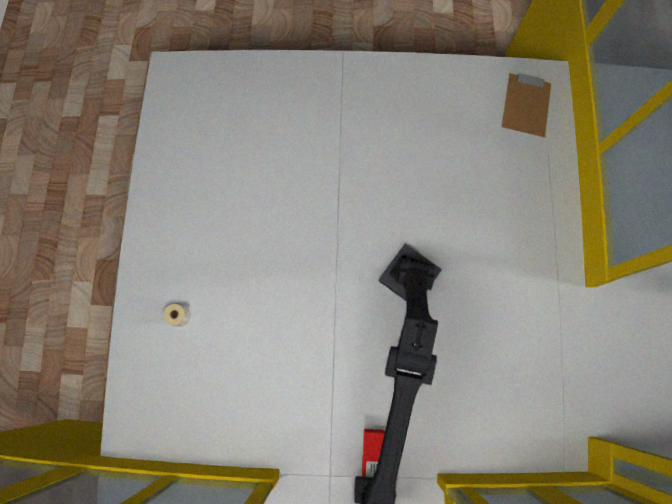

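{"api": "move", "payload": {
  "arm8": {"target":[-1.78,0,0.795,0,0.7071,0.7071,0],"speed":0.2},
  "arm2": {"target":[-0.48,0,0.788,0,0.7071,-0.7071,0],"speed":0.2},
  "arm6": {"target":[0.6,0,0.785,0,0.7071,0.7071,0],"speed":0.2},
  "arm4": {"target":[1.02,-0.4,0.782,0,1,0,0],"speed":0.2},
  "cameras": []
}}

Scene clock: 315.90 s.
Joint torques (N m): arm1=[1.85 -7.24 8.59 -0.02 0.04 0.08] | arm2=[0.03 -28.22 8.54 0.91 0.05 -0.21] | arm3=[-1.67 -11.34 10.59 -0.21 -0.24 0.13] | arm4=[1.61 -20.13 10.5 0.7 -0.02 0.08] | arm5=[0.03 -6.83 7.91 -0.1 -0.14 -0.01] | arm6=[-1.26 -18.67 8.42 0.5 -0.06 -0.18] | arm7=[-1.08 -7.12 9.83 -0.24 -0.01 0.04] | arm8=[2.2 -21.6 9.63 0.18 -0.11 -0.1]
Heat: arm1: hottest joint3_rad 35 °C; arm2: hottest joint3_rad 37 °C; arm3: hottest joint3_rad 31 °C; arm4: hottest joint3_rad 45 °C; arm5: hottest joint3_rad 38 °C; arm6: hottest joint2_rad 36 °C; arm7: hottest joint3_rad 37 °C; arm8: hottest joint2_rad 38 °C.
move: arm2 done; arm4 off_target; arm6 off_target; arm8 done
Joint velocities: within noise
arm1.joint_positions: joint1_rad=+1.433 joint2_rad=+1.205 joint3_rad=+1.251 joint4_rad=-1.589 joint5_rad=+0.001 joint6_rad=-0.008 gripper_m=+0.09398
arm1.joint_status: not commanded
arm1.hand: x=-1.9717 y=-0.3171 z=+1.0438 quat_wxyz=(-0.011, +0.487, -0.873, -0.001) (m; scene frame)
arm1.hand_target: x=-1.9769 y=-0.3184 z=+1.0450 quat_wxyz=(-0.008, +0.488, -0.873, +0.000) (m; scene frame)
arm1.hand_status: not commanded
arm2.joint_positions: joint1_rad=-1.448 joint2_rad=+2.443 joint3_rad=+2.202 joint4_rad=-1.354 joint5_rad=-0.001 joint6_rad=-0.525 gripper_m=+0.05891
arm2.joint_status: not commanded
arm2.hand: x=-0.4850 y=-0.0044 z=+0.7825 quat_wxyz=(+0.012, +0.703, -0.711, +0.002) (m; scene frame)
arm2.hand_target: x=-0.4799 y=-0.0001 z=+0.7882 quat_wxyz=(+0.000, +0.707, -0.707, +0.000) (m; scene frame)
arm2.hand_status: done (0.009 m and 1.6 deg from the pose sent, 0.073 m and 1.7 deg at the start)
arm3.joint_positions: joint1_rad=-1.211 joint2_rad=+1.222 joint3_rad=+1.234 joint4_rad=-1.589 joint5_rad=+0.003 joint6_rad=-0.016 gripper_m=+0.09396
arm3.joint_status: not commanded
arm3.hand: x=+0.5185 y=-0.2874 z=+1.0223 quat_wxyz=(-0.002, +0.619, -0.785, +0.003) (m; scene frame)
arm3.hand_target: x=+0.5213 y=-0.2907 z=+1.0355 quat_wxyz=(-0.012, +0.608, -0.794, -0.007) (m; scene frame)
arm3.hand_status: not commanded
arm4.joint_positions: joint1_rad=+1.873 joint2_rad=+2.319 joint3_rad=+2.082 joint4_rad=-1.352 joint5_rad=+0.011 joint6_rad=-0.307 gripper_m=+0.05962
arm4.joint_status: not commanded
arm4.hand: x=+1.0271 y=-0.3926 z=+0.7857 quat_wxyz=(+0.003, +1.000, -0.005, +0.004) (m; scene frame)
arm4.hand_target: x=+1.0201 y=-0.4001 z=+0.7820 quat_wxyz=(+0.000, +1.000, +0.000, +0.000) (m; scene frame)
arm4.hand_status: off_target (0.011 m and 0.8 deg from the pose sent, 0.083 m and 1.6 deg at the start)
arm5.joint_positions: joint1_rad=+0.658 joint2_rad=+1.213 joint3_rad=+1.232 joint4_rad=-1.590 joint5_rad=+0.000 joint6_rad=-0.010 gripper_m=+0.09398
arm5.joint_status: not commanded
arm5.hand: x=+1.8549 y=+0.5133 z=+1.0590 quat_wxyz=(-0.003, +0.979, +0.202, +0.002) (m; scene frame)
arm5.hand_target: x=+1.8557 y=+0.5116 z=+1.0699 quat_wxyz=(-0.001, +0.980, +0.200, -0.008) (m; scene frame)
arm5.hand_status: not commanded
arm6.joint_positions: joint1_rad=-1.324 joint2_rad=+2.310 joint3_rad=+1.883 joint4_rad=-1.172 joint5_rad=+0.002 joint6_rad=-0.369 gripper_m=+0.05995
arm6.joint_status: not commanded
arm6.hand: x=+0.6076 y=+0.0062 z=+0.7775 quat_wxyz=(+0.007, -0.708, -0.706, -0.013) (m; scene frame)
arm6.hand_target: x=+0.6000 y=+0.0002 z=+0.7853 quat_wxyz=(+0.000, -0.707, -0.707, +0.000) (m; scene frame)
arm6.hand_status: off_target (0.012 m and 1.6 deg from the pose sent, 0.072 m and 2.2 deg at the start)
arm7.joint_positions: joint1_rad=-1.015 joint2_rad=+1.200 joint3_rad=+1.253 joint4_rad=-1.589 joint5_rad=-0.001 joint6_rad=+0.008 gripper_m=+0.09396
arm7.joint_status: not commanded
arm7.hand: x=-0.4521 y=+0.2775 z=+1.0809 quat_wxyz=(-0.011, -0.739, -0.674, +0.012) (m; scene frame)
arm7.hand_target: x=-0.4547 y=+0.2810 z=+1.0796 quat_wxyz=(-0.006, -0.739, -0.674, +0.007) (m; scene frame)
arm7.hand_status: not commanded
arm8.joint_positions: joint1_rad=+0.423 joint2_rad=+2.195 joint3_rad=+1.902 joint4_rad=-1.285 joint5_rad=+0.001 joint6_rad=-0.171 gripper_m=+0.05899
arm8.joint_status: not commanded
arm8.hand: x=-1.7825 y=+0.0042 z=+0.8001 quat_wxyz=(+0.002, -0.712, -0.703, -0.002) (m; scene frame)
arm8.hand_target: x=-1.7799 y=+0.0001 z=+0.7949 quat_wxyz=(+0.000, -0.707, -0.707, +0.000) (m; scene frame)
arm8.hand_status: done (0.007 m and 0.8 deg from the pose sent, 0.066 m and 1.7 deg at the start)
pictures: none
No camera images: "cameras" was empty.

{"api": "move", "payload": {
  "arm8": {"target":[-1.78,0,0.771,0,0.7071,0.7071,0],"speed":0.1},
  "arm2": {"target":[-0.48,0,0.775,0,0.7071,-0.7071,0],"speed":0.1},
  "arm6": {"target":[0.6,0,0.773,0,0.7071,0.7071,0],"speed":0.1},
  "arm4": {"target":[1.02,-0.4,0.760,0,1,0,0],"speed":0.1},
  "cameras": []
}}

{"api": "move", "payload": {
  "arm8": {"joints":{"gripper_m":0.09}},
  "arm2": {"joints":{"gripper_m":0.09}},
  "arm6": {"joints":{"gripper_m":0.09}},
  "arm4": {"joints":{"gripper_m":0.09}},
  "cameras": []
}}

{"api": "move", "payload": {
  "arm8": {"target":[-1.78,0.015,0.95,0,0.7071,0.7071,0],"speed":0.35},
  "arm2": {"target":[-0.488,-0.015,0.95,0,0.7071,-0.7071,0],"speed":0.35},
  "arm6": {"target":[0.608,0.015,0.95,0,0.7071,0.7071,0],"speed":0.35},
  "arm4": {"target":[1.03,-0.395,0.95,0,1,0,0],"speed":0.35},
  "cameras": []
}}

{"api": "move", "payload": {
  "arm8": {"target":[-1.724,0.315,1.05,0,0.7071,0.7071,0],"speed":0.4},
  "arm2": {"target":[-0.678,-0.33,1.05,0,0.7071,-0.7071,0],"speed":0.4},
  "arm6": {"target":[0.726,0.311,1.05,0,0.7071,0.7071,0],"speed":0.4},
  "arm4": {"target":[1.36,-0.5,1.05,0,1,0,0],"speed":0.4},
  "arm1": {"target":[-1.781,0.0,0.87,0,0.7071,-0.7071,0],"speed":0.4},
  "arm7": {"target":[-0.485,0.0,0.87,0,0.7071,0.7071,0],"speed":0.4},
  "arm3": {"target":[0.61,0.005,0.87,0,0.7071,-0.7071,0],"speed":0.4},
  "cameras": ["arm1_cam_wrist","arm3_cam_wrist","arm7_cam_wrist","cam_arm3"]
}}

Scene clock: 359.73 s.
Joint torques (N m): arm1=[1.79 -7.12 8.62 -0.1 0.05 0.09] | arm2=[0.03 -27.4 7.6 0.95 0.05 -0.21] | arm3=[-1.61 -11.28 10.56 -0.21 -0.24 0.12] | arm4=[1.55 -18.96 9.52 0.76 -0.01 0.08] | arm5=[-0.09 -7.3 7.97 -0.05 -0.11 0.07] | arm6=[-1.14 -17.32 7.91 0.55 -0.07 -0.18] | arm7=[-0.91 -7.06 9.88 -0.24 0 0.04] | arm8=[2.14 -20.78 8.92 0.34 -0.1 -0.11]
Heat: arm1: hottest joint3_rad 35 °C; arm2: hottest joint2_rad 37 °C; arm3: hottest joint3_rad 32 °C; arm4: hottest joint3_rad 43 °C; arm5: hottest joint3_rad 38 °C; arm6: hottest joint2_rad 37 °C; arm7: hottest joint3_rad 37 °C; arm8: hottest joint2_rad 37 °C.
move: arm2 done; arm4 off_target; arm6 done; arm8 off_target
Joint velocities: within noise
arm1, arm3, arm5, arm7: as last shown
arm2.joint_positions: joint1_rad=-1.448 joint2_rad=+2.443 joint3_rad=+2.202 joint4_rad=-1.330 joint5_rad=-0.001 joint6_rad=-0.525 gripper_m=+0.05891
arm2.joint_status: not commanded
arm2.hand: x=-0.4820 y=+0.0006 z=+0.7824 quat_wxyz=(+0.000, +0.703, -0.712, -0.001) (m; scene frame)
arm2.hand_target: x=-0.4800 y=-0.0001 z=+0.7751 quat_wxyz=(+0.000, +0.707, -0.707, +0.000) (m; scene frame)
arm2.hand_status: done (0.008 m and 0.7 deg from the pose sent, 0.010 m and 1.6 deg at the start)
arm4.joint_positions: joint1_rad=+1.873 joint2_rad=+2.321 joint3_rad=+2.067 joint4_rad=-1.307 joint5_rad=+0.011 joint6_rad=-0.307 gripper_m=+0.05962
arm4.joint_status: not commanded
arm4.hand: x=+1.0217 y=-0.3909 z=+0.7786 quat_wxyz=(-0.002, +1.000, -0.005, -0.009) (m; scene frame)
arm4.hand_target: x=+1.0205 y=-0.4001 z=+0.7602 quat_wxyz=(+0.000, +1.000, +0.000, +0.000) (m; scene frame)
arm4.hand_status: off_target (0.021 m and 1.2 deg from the pose sent, 0.028 m and 0.8 deg at the start)
arm6.joint_positions: joint1_rad=-1.324 joint2_rad=+2.310 joint3_rad=+1.883 joint4_rad=-1.151 joint5_rad=+0.002 joint6_rad=-0.369 gripper_m=+0.05995
arm6.joint_status: not commanded
arm6.hand: x=+0.6056 y=+0.0013 z=+0.7774 quat_wxyz=(+0.002, -0.708, -0.707, -0.003) (m; scene frame)
arm6.hand_target: x=+0.5999 y=+0.0000 z=+0.7732 quat_wxyz=(+0.000, -0.707, -0.707, +0.000) (m; scene frame)
arm6.hand_status: done (0.007 m and 0.4 deg from the pose sent, 0.011 m and 1.7 deg at the start)
arm8.joint_positions: joint1_rad=+0.423 joint2_rad=+2.204 joint3_rad=+1.883 joint4_rad=-1.236 joint5_rad=+0.001 joint6_rad=-0.171 gripper_m=+0.05899
arm8.joint_status: not commanded
arm8.hand: x=-1.7832 y=+0.0001 z=+0.7873 quat_wxyz=(-0.004, -0.712, -0.703, +0.006) (m; scene frame)
arm8.hand_target: x=-1.7799 y=+0.0004 z=+0.7712 quat_wxyz=(+0.000, -0.707, -0.707, +0.000) (m; scene frame)
arm8.hand_status: off_target (0.017 m and 1.1 deg from the pose sent, 0.030 m and 0.8 deg at the start)
pictures: none
No camera images: "cameras" was empty.

Scene clock: 360.37 s.
Joint torques (N m): arm1=[1.73 -7.18 8.59 -0.13 0.05 0.07] | arm2=[0.03 -27.4 7.6 0.96 0.05 -0.21] | arm3=[-1.67 -11.4 10.61 -0.24 -0.24 0.12] | arm4=[1.55 -19.02 9.54 0.76 -0.02 0.07] | arm5=[-0.38 -7.41 7.91 -0.08 -0.09 0.02] | arm6=[-1.14 -17.49 7.94 0.55 -0.06 -0.17] | arm7=[-1.03 -7 9.83 -0.28 0 0.03] | arm8=[1.96 -20.72 8.91 0.32 -0.11 -0.11]
Heat: arm1: hottest joint3_rad 35 °C; arm2: hottest joint2_rad 37 °C; arm3: hottest joint3_rad 32 °C; arm4: hottest joint3_rad 43 °C; arm5: hottest joint3_rad 38 °C; arm6: hottest joint2_rad 37 °C; arm7: hottest joint3_rad 37 °C; arm8: hottest joint2_rad 36 °C.
move: arm2 done; arm4 done; arm6 done; arm8 done
Joint velocities: within noise
arm1, arm3, arm5, arm7: as last shown
arm2.joint_positions: joint1_rad=-1.448 joint2_rad=+2.443 joint3_rad=+2.202 joint4_rad=-1.330 joint5_rad=-0.001 joint6_rad=-0.525 gripper_m=+0.08984
arm2.joint_status: all done
arm2.hand: x=-0.4820 y=+0.0006 z=+0.7824 quat_wxyz=(+0.000, +0.703, -0.712, -0.001) (m; scene frame)
arm2.hand_target: x=-0.4800 y=-0.0001 z=+0.7751 quat_wxyz=(+0.000, +0.707, -0.707, +0.000) (m; scene frame)
arm2.hand_status: not commanded
arm4.joint_positions: joint1_rad=+1.873 joint2_rad=+2.321 joint3_rad=+2.067 joint4_rad=-1.307 joint5_rad=+0.011 joint6_rad=-0.307 gripper_m=+0.08982
arm4.joint_status: all done
arm4.hand: x=+1.0217 y=-0.3909 z=+0.7786 quat_wxyz=(-0.002, +1.000, -0.005, -0.009) (m; scene frame)
arm4.hand_target: x=+1.0205 y=-0.4001 z=+0.7602 quat_wxyz=(+0.000, +1.000, +0.000, +0.000) (m; scene frame)
arm4.hand_status: not commanded
arm6.joint_positions: joint1_rad=-1.324 joint2_rad=+2.310 joint3_rad=+1.883 joint4_rad=-1.151 joint5_rad=+0.002 joint6_rad=-0.370 gripper_m=+0.08979
arm6.joint_status: all done
arm6.hand: x=+0.6056 y=+0.0013 z=+0.7774 quat_wxyz=(+0.002, -0.708, -0.707, -0.003) (m; scene frame)
arm6.hand_target: x=+0.5999 y=+0.0001 z=+0.7732 quat_wxyz=(+0.000, -0.707, -0.707, +0.000) (m; scene frame)
arm6.hand_status: not commanded
arm8.joint_positions: joint1_rad=+0.423 joint2_rad=+2.204 joint3_rad=+1.883 joint4_rad=-1.236 joint5_rad=+0.001 joint6_rad=-0.171 gripper_m=+0.08984
arm8.joint_status: all done
arm8.hand: x=-1.7832 y=+0.0001 z=+0.7873 quat_wxyz=(-0.004, -0.712, -0.703, +0.006) (m; scene frame)
arm8.hand_target: x=-1.7799 y=+0.0004 z=+0.7712 quat_wxyz=(+0.000, -0.707, -0.707, +0.000) (m; scene frame)
arm8.hand_status: not commanded
pictures: none
No camera images: "cameras" was empty.

Scene clock: 362.13 s.
Joint torques (N m): arm1=[1.96 -7.53 8.62 -0.06 0.06 0.05] | arm2=[-0.03 -25.82 12.23 0.09 0.06 -0.21] | arm3=[-1.55 -11.34 10.56 -0.24 -0.23 0.12] | arm4=[0.85 -18.32 14.97 -0.2 -0.02 0.01] | arm5=[-0.21 -7.3 7.91 -0.08 -0.16 0.05] | arm6=[-0.91 -17.2 12.62 -0.24 -0.05 -0.15] | arm7=[-1.03 -7.12 9.83 -0.23 0 0.03] | arm8=[2.02 -19.78 14.41 -0.57 -0.09 -0.1]
Heat: arm1: hottest joint3_rad 35 °C; arm2: hottest joint2_rad 37 °C; arm3: hottest joint3_rad 32 °C; arm4: hottest joint3_rad 43 °C; arm5: hottest joint3_rad 38 °C; arm6: hottest joint2_rad 37 °C; arm7: hottest joint3_rad 37 °C; arm8: hottest joint2_rad 37 °C.
move: arm2 off_target; arm4 off_target; arm6 off_target; arm8 off_target
Joint velocities: within noise
arm1, arm3, arm5, arm7: as last shown
arm2.joint_positions: joint1_rad=-1.448 joint2_rad=+2.302 joint3_rad=+2.355 joint4_rad=-1.652 joint5_rad=-0.001 joint6_rad=-0.526 gripper_m=+0.08992
arm2.joint_status: not commanded
arm2.hand: x=-0.4954 y=-0.0221 z=+0.9398 quat_wxyz=(+0.013, +0.703, -0.711, +0.002) (m; scene frame)
arm2.hand_target: x=-0.4883 y=-0.0157 z=+0.9500 quat_wxyz=(-0.001, +0.707, -0.707, +0.000) (m; scene frame)
arm2.hand_status: off_target (0.015 m and 1.7 deg from the pose sent, 0.169 m and 0.7 deg at the start; pose on its path clipped on 7 of 53 steps)
arm4.joint_positions: joint1_rad=+1.873 joint2_rad=+2.222 joint3_rad=+2.325 joint4_rad=-1.684 joint5_rad=+0.011 joint6_rad=-0.307 gripper_m=+0.08990
arm4.joint_status: not commanded
arm4.hand: x=+1.0417 y=-0.3952 z=+0.9434 quat_wxyz=(+0.001, +1.000, -0.005, +0.001) (m; scene frame)
arm4.hand_target: x=+1.0309 y=-0.3954 z=+0.9496 quat_wxyz=(-0.003, +1.000, +0.000, -0.010) (m; scene frame)
arm4.hand_status: off_target (0.013 m and 0.6 deg from the pose sent, 0.172 m and 1.2 deg at the start; pose on its path clipped on 10 of 53 steps; a joint's target at an end of its range on 27 of 53 steps)
arm6.joint_positions: joint1_rad=-1.324 joint2_rad=+2.126 joint3_rad=+1.969 joint4_rad=-1.460 joint5_rad=+0.002 joint6_rad=-0.370 gripper_m=+0.08988
arm6.joint_status: not commanded
arm6.hand: x=+0.6158 y=+0.0274 z=+0.9283 quat_wxyz=(+0.010, -0.707, -0.706, -0.021) (m; scene frame)
arm6.hand_target: x=+0.6083 y=+0.0161 z=+0.9502 quat_wxyz=(+0.000, -0.707, -0.707, +0.000) (m; scene frame)
arm6.hand_status: off_target (0.026 m and 2.6 deg from the pose sent, 0.173 m and 0.5 deg at the start; pose on its path clipped on 8 of 53 steps)
arm8.joint_positions: joint1_rad=+0.423 joint2_rad=+2.069 joint3_rad=+2.071 joint4_rad=-1.593 joint5_rad=+0.001 joint6_rad=-0.175 gripper_m=+0.08992
arm8.joint_status: not commanded
arm8.hand: x=-1.7783 y=+0.0267 z=+0.9436 quat_wxyz=(+0.006, -0.710, -0.704, -0.008) (m; scene frame)
arm8.hand_target: x=-1.7799 y=+0.0156 z=+0.9499 quat_wxyz=(+0.000, -0.707, -0.707, +0.001) (m; scene frame)
arm8.hand_status: off_target (0.013 m and 1.2 deg from the pose sent, 0.163 m and 1.1 deg at the start; pose on its path clipped on 8 of 53 steps)
pictures: none
No camera images: "cameras" was empty.

Scene clock: 364.47 s.
Joint torques (N m): arm1=[1.79 -19.78 12.33 -0.12 -0.06 -0.07] | arm2=[0.09 -9.29 7.98 0.17 0.04 -0.19] | arm3=[-1.96 -22.24 13.75 -0.29 -0.28 -0.22] | arm4=[0.79 -6.95 9.66 -0.17 -0.02 0.02] | arm5=[-0.09 -6.95 7.94 -0.16 -0.14 0.08] | arm6=[-0.67 -6.59 8.57 -0.16 -0.06 -0.12] | arm7=[-1.14 -15.68 14.26 -0.34 -0.02 0.02] | arm8=[2.02 -7.94 9.11 -0.53 -0.1 -0.11]
Heat: arm1: hottest joint3_rad 35 °C; arm2: hottest joint2_rad 37 °C; arm3: hottest joint3_rad 32 °C; arm4: hottest joint3_rad 43 °C; arm5: hottest joint3_rad 38 °C; arm6: hottest joint2_rad 37 °C; arm7: hottest joint3_rad 37 °C; arm8: hottest joint2_rad 37 °C.
move: arm1 off_target; arm2 done; arm3 off_target; arm4 done; arm6 done; arm7 off_target; arm8 done
Joint velocities: within noise
arm1.joint_positions: joint1_rad=+1.434 joint2_rad=+2.275 joint3_rad=+2.217 joint4_rad=-1.519 joint5_rad=-0.005 joint6_rad=-0.542 gripper_m=+0.09398
arm1.joint_status: not commanded
arm1.hand: x=-1.7804 y=-0.0131 z=+0.8686 quat_wxyz=(+0.005, +0.701, -0.714, +0.003) (m; scene frame)
arm1.hand_target: x=-1.7815 y=-0.0005 z=+0.8700 quat_wxyz=(-0.001, +0.707, -0.707, +0.000) (m; scene frame)
arm1.hand_status: off_target (0.013 m and 1.3 deg from the pose sent, 0.409 m and 31.7 deg at the start; pose on its path clipped on 7 of 70 steps)
arm2.joint_positions: joint1_rad=-1.448 joint2_rad=+1.229 joint3_rad=+1.205 joint4_rad=-1.529 joint5_rad=-0.001 joint6_rad=-0.526 gripper_m=+0.08993
arm2.joint_status: not commanded
arm2.hand: x=-0.6772 y=-0.3272 z=+1.0526 quat_wxyz=(-0.008, +0.703, -0.711, -0.003) (m; scene frame)
arm2.hand_target: x=-0.6780 y=-0.3300 z=+1.0500 quat_wxyz=(+0.000, +0.707, -0.707, +0.000) (m; scene frame)
arm2.hand_status: done (0.004 m and 1.2 deg from the pose sent, 0.375 m and 1.7 deg at the start)
arm3.joint_positions: joint1_rad=-1.223 joint2_rad=+2.078 joint3_rad=+1.848 joint4_rad=-1.387 joint5_rad=+0.001 joint6_rad=-0.261 gripper_m=+0.09396
arm3.joint_status: not commanded
arm3.hand: x=+0.5979 y=-0.0084 z=+0.8517 quat_wxyz=(+0.016, +0.706, -0.708, +0.012) (m; scene frame)
arm3.hand_target: x=+0.6098 y=+0.0039 z=+0.8701 quat_wxyz=(-0.001, +0.707, -0.707, +0.000) (m; scene frame)
arm3.hand_status: off_target (0.026 m and 2.3 deg from the pose sent, 0.342 m and 13.5 deg at the start)
arm4.joint_positions: joint1_rad=+1.873 joint2_rad=+1.255 joint3_rad=+1.337 joint4_rad=-1.641 joint5_rad=+0.011 joint6_rad=-0.307 gripper_m=+0.08991
arm4.joint_status: not commanded
arm4.hand: x=+1.3571 y=-0.4968 z=+1.0537 quat_wxyz=(-0.002, +1.000, -0.005, -0.010) (m; scene frame)
arm4.hand_target: x=+1.3600 y=-0.5000 z=+1.0501 quat_wxyz=(+0.000, +1.000, +0.000, +0.000) (m; scene frame)
arm4.hand_status: done (0.006 m and 1.3 deg from the pose sent, 0.352 m and 0.6 deg at the start)
arm5: as last shown
arm6.joint_positions: joint1_rad=-1.324 joint2_rad=+1.242 joint3_rad=+1.147 joint4_rad=-1.479 joint5_rad=+0.002 joint6_rad=-0.370 gripper_m=+0.08988
arm6.joint_status: not commanded
arm6.hand: x=+0.7252 y=+0.3085 z=+1.0462 quat_wxyz=(+0.001, -0.708, -0.707, -0.001) (m; scene frame)
arm6.hand_target: x=+0.7259 y=+0.3110 z=+1.0500 quat_wxyz=(+0.000, -0.707, -0.707, +0.000) (m; scene frame)
arm6.hand_status: done (0.005 m and 0.2 deg from the pose sent, 0.328 m and 2.6 deg at the start)
arm7.joint_positions: joint1_rad=-1.020 joint2_rad=+2.028 joint3_rad=+1.663 joint4_rad=-1.238 joint5_rad=-0.001 joint6_rad=-0.090 gripper_m=+0.09396
arm7.joint_status: not commanded
arm7.hand: x=-0.4773 y=+0.0185 z=+0.8556 quat_wxyz=(+0.011, -0.707, -0.707, -0.014) (m; scene frame)
arm7.hand_target: x=-0.4851 y=+0.0010 z=+0.8703 quat_wxyz=(+0.000, -0.707, -0.707, +0.001) (m; scene frame)
arm7.hand_status: off_target (0.025 m and 2.0 deg from the pose sent, 0.350 m and 5.6 deg at the start)
arm8.joint_positions: joint1_rad=+0.423 joint2_rad=+1.247 joint3_rad=+1.322 joint4_rad=-1.633 joint5_rad=+0.001 joint6_rad=-0.175 gripper_m=+0.08992
arm8.joint_status: not commanded
arm8.hand: x=-1.7255 y=+0.3116 z=+1.0518 quat_wxyz=(-0.004, -0.710, -0.704, +0.006) (m; scene frame)
arm8.hand_target: x=-1.7240 y=+0.3150 z=+1.0500 quat_wxyz=(+0.000, -0.707, -0.707, +0.000) (m; scene frame)
arm8.hand_status: done (0.004 m and 1.0 deg from the pose sent, 0.312 m and 1.2 deg at the start)
pictures: arm1_cam_wrist, arm3_cam_wrist, arm7_cam_wrist, cam_arm3
camera_calibration:
arm1_cam_wrist: T_world_to_cam=[[0.999383, -0.0341739, -0.00812248, 1.78705], [-0.0230014, -0.811453, 0.583965, -0.554087], [-0.0265474, -0.583418, -0.811738, 0.776785], [0, 0, 0, 1]] pos_world=[-1.77807, 0.064645, 0.968629]
arm3_cam_wrist: T_world_to_cam=[[0.999967, -0.00700258, 0.00417539, -0.60257], [-0.00809107, -0.789398, 0.613828, -0.518691], [-0.00100234, -0.613842, -0.789429, 0.791763], [0, 0, 0, 1]] pos_world=[0.599147, 0.0723441, 0.945943]
arm7_cam_wrist: T_world_to_cam=[[-0.999815, -0.0168442, 0.00930137, -0.487994], [-0.00791238, 0.800544, 0.599222, -0.524964], [-0.0175396, 0.599037, -0.800529, 0.786793], [0, 0, 0, 1]] pos_world=[-0.478257, -0.0592814, 0.948959]

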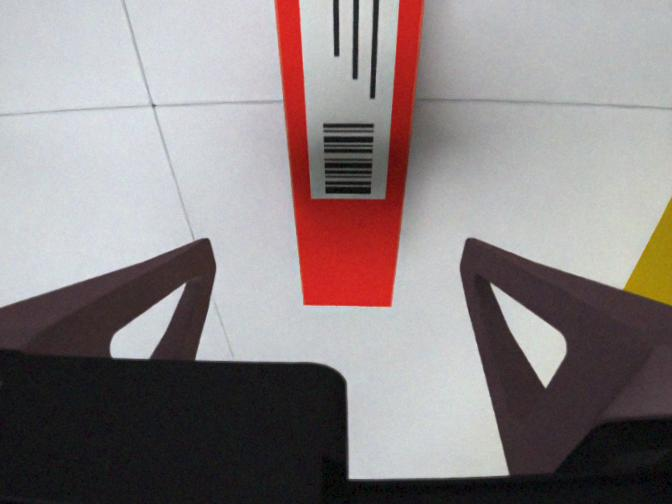

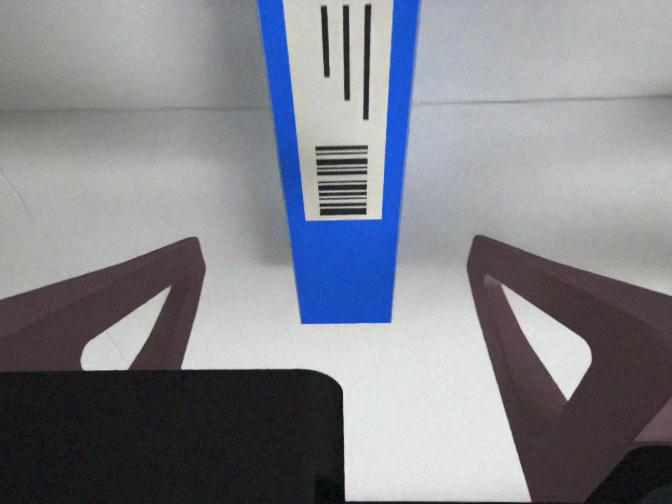

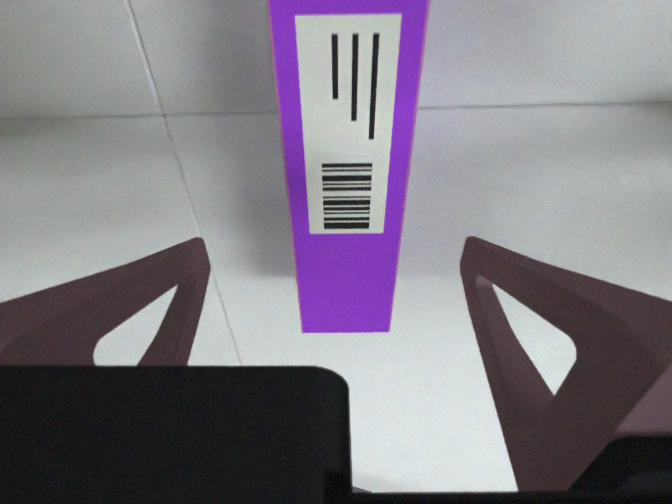

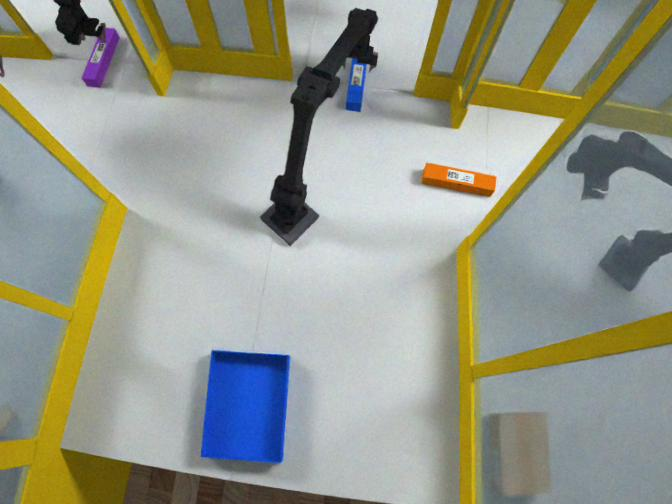

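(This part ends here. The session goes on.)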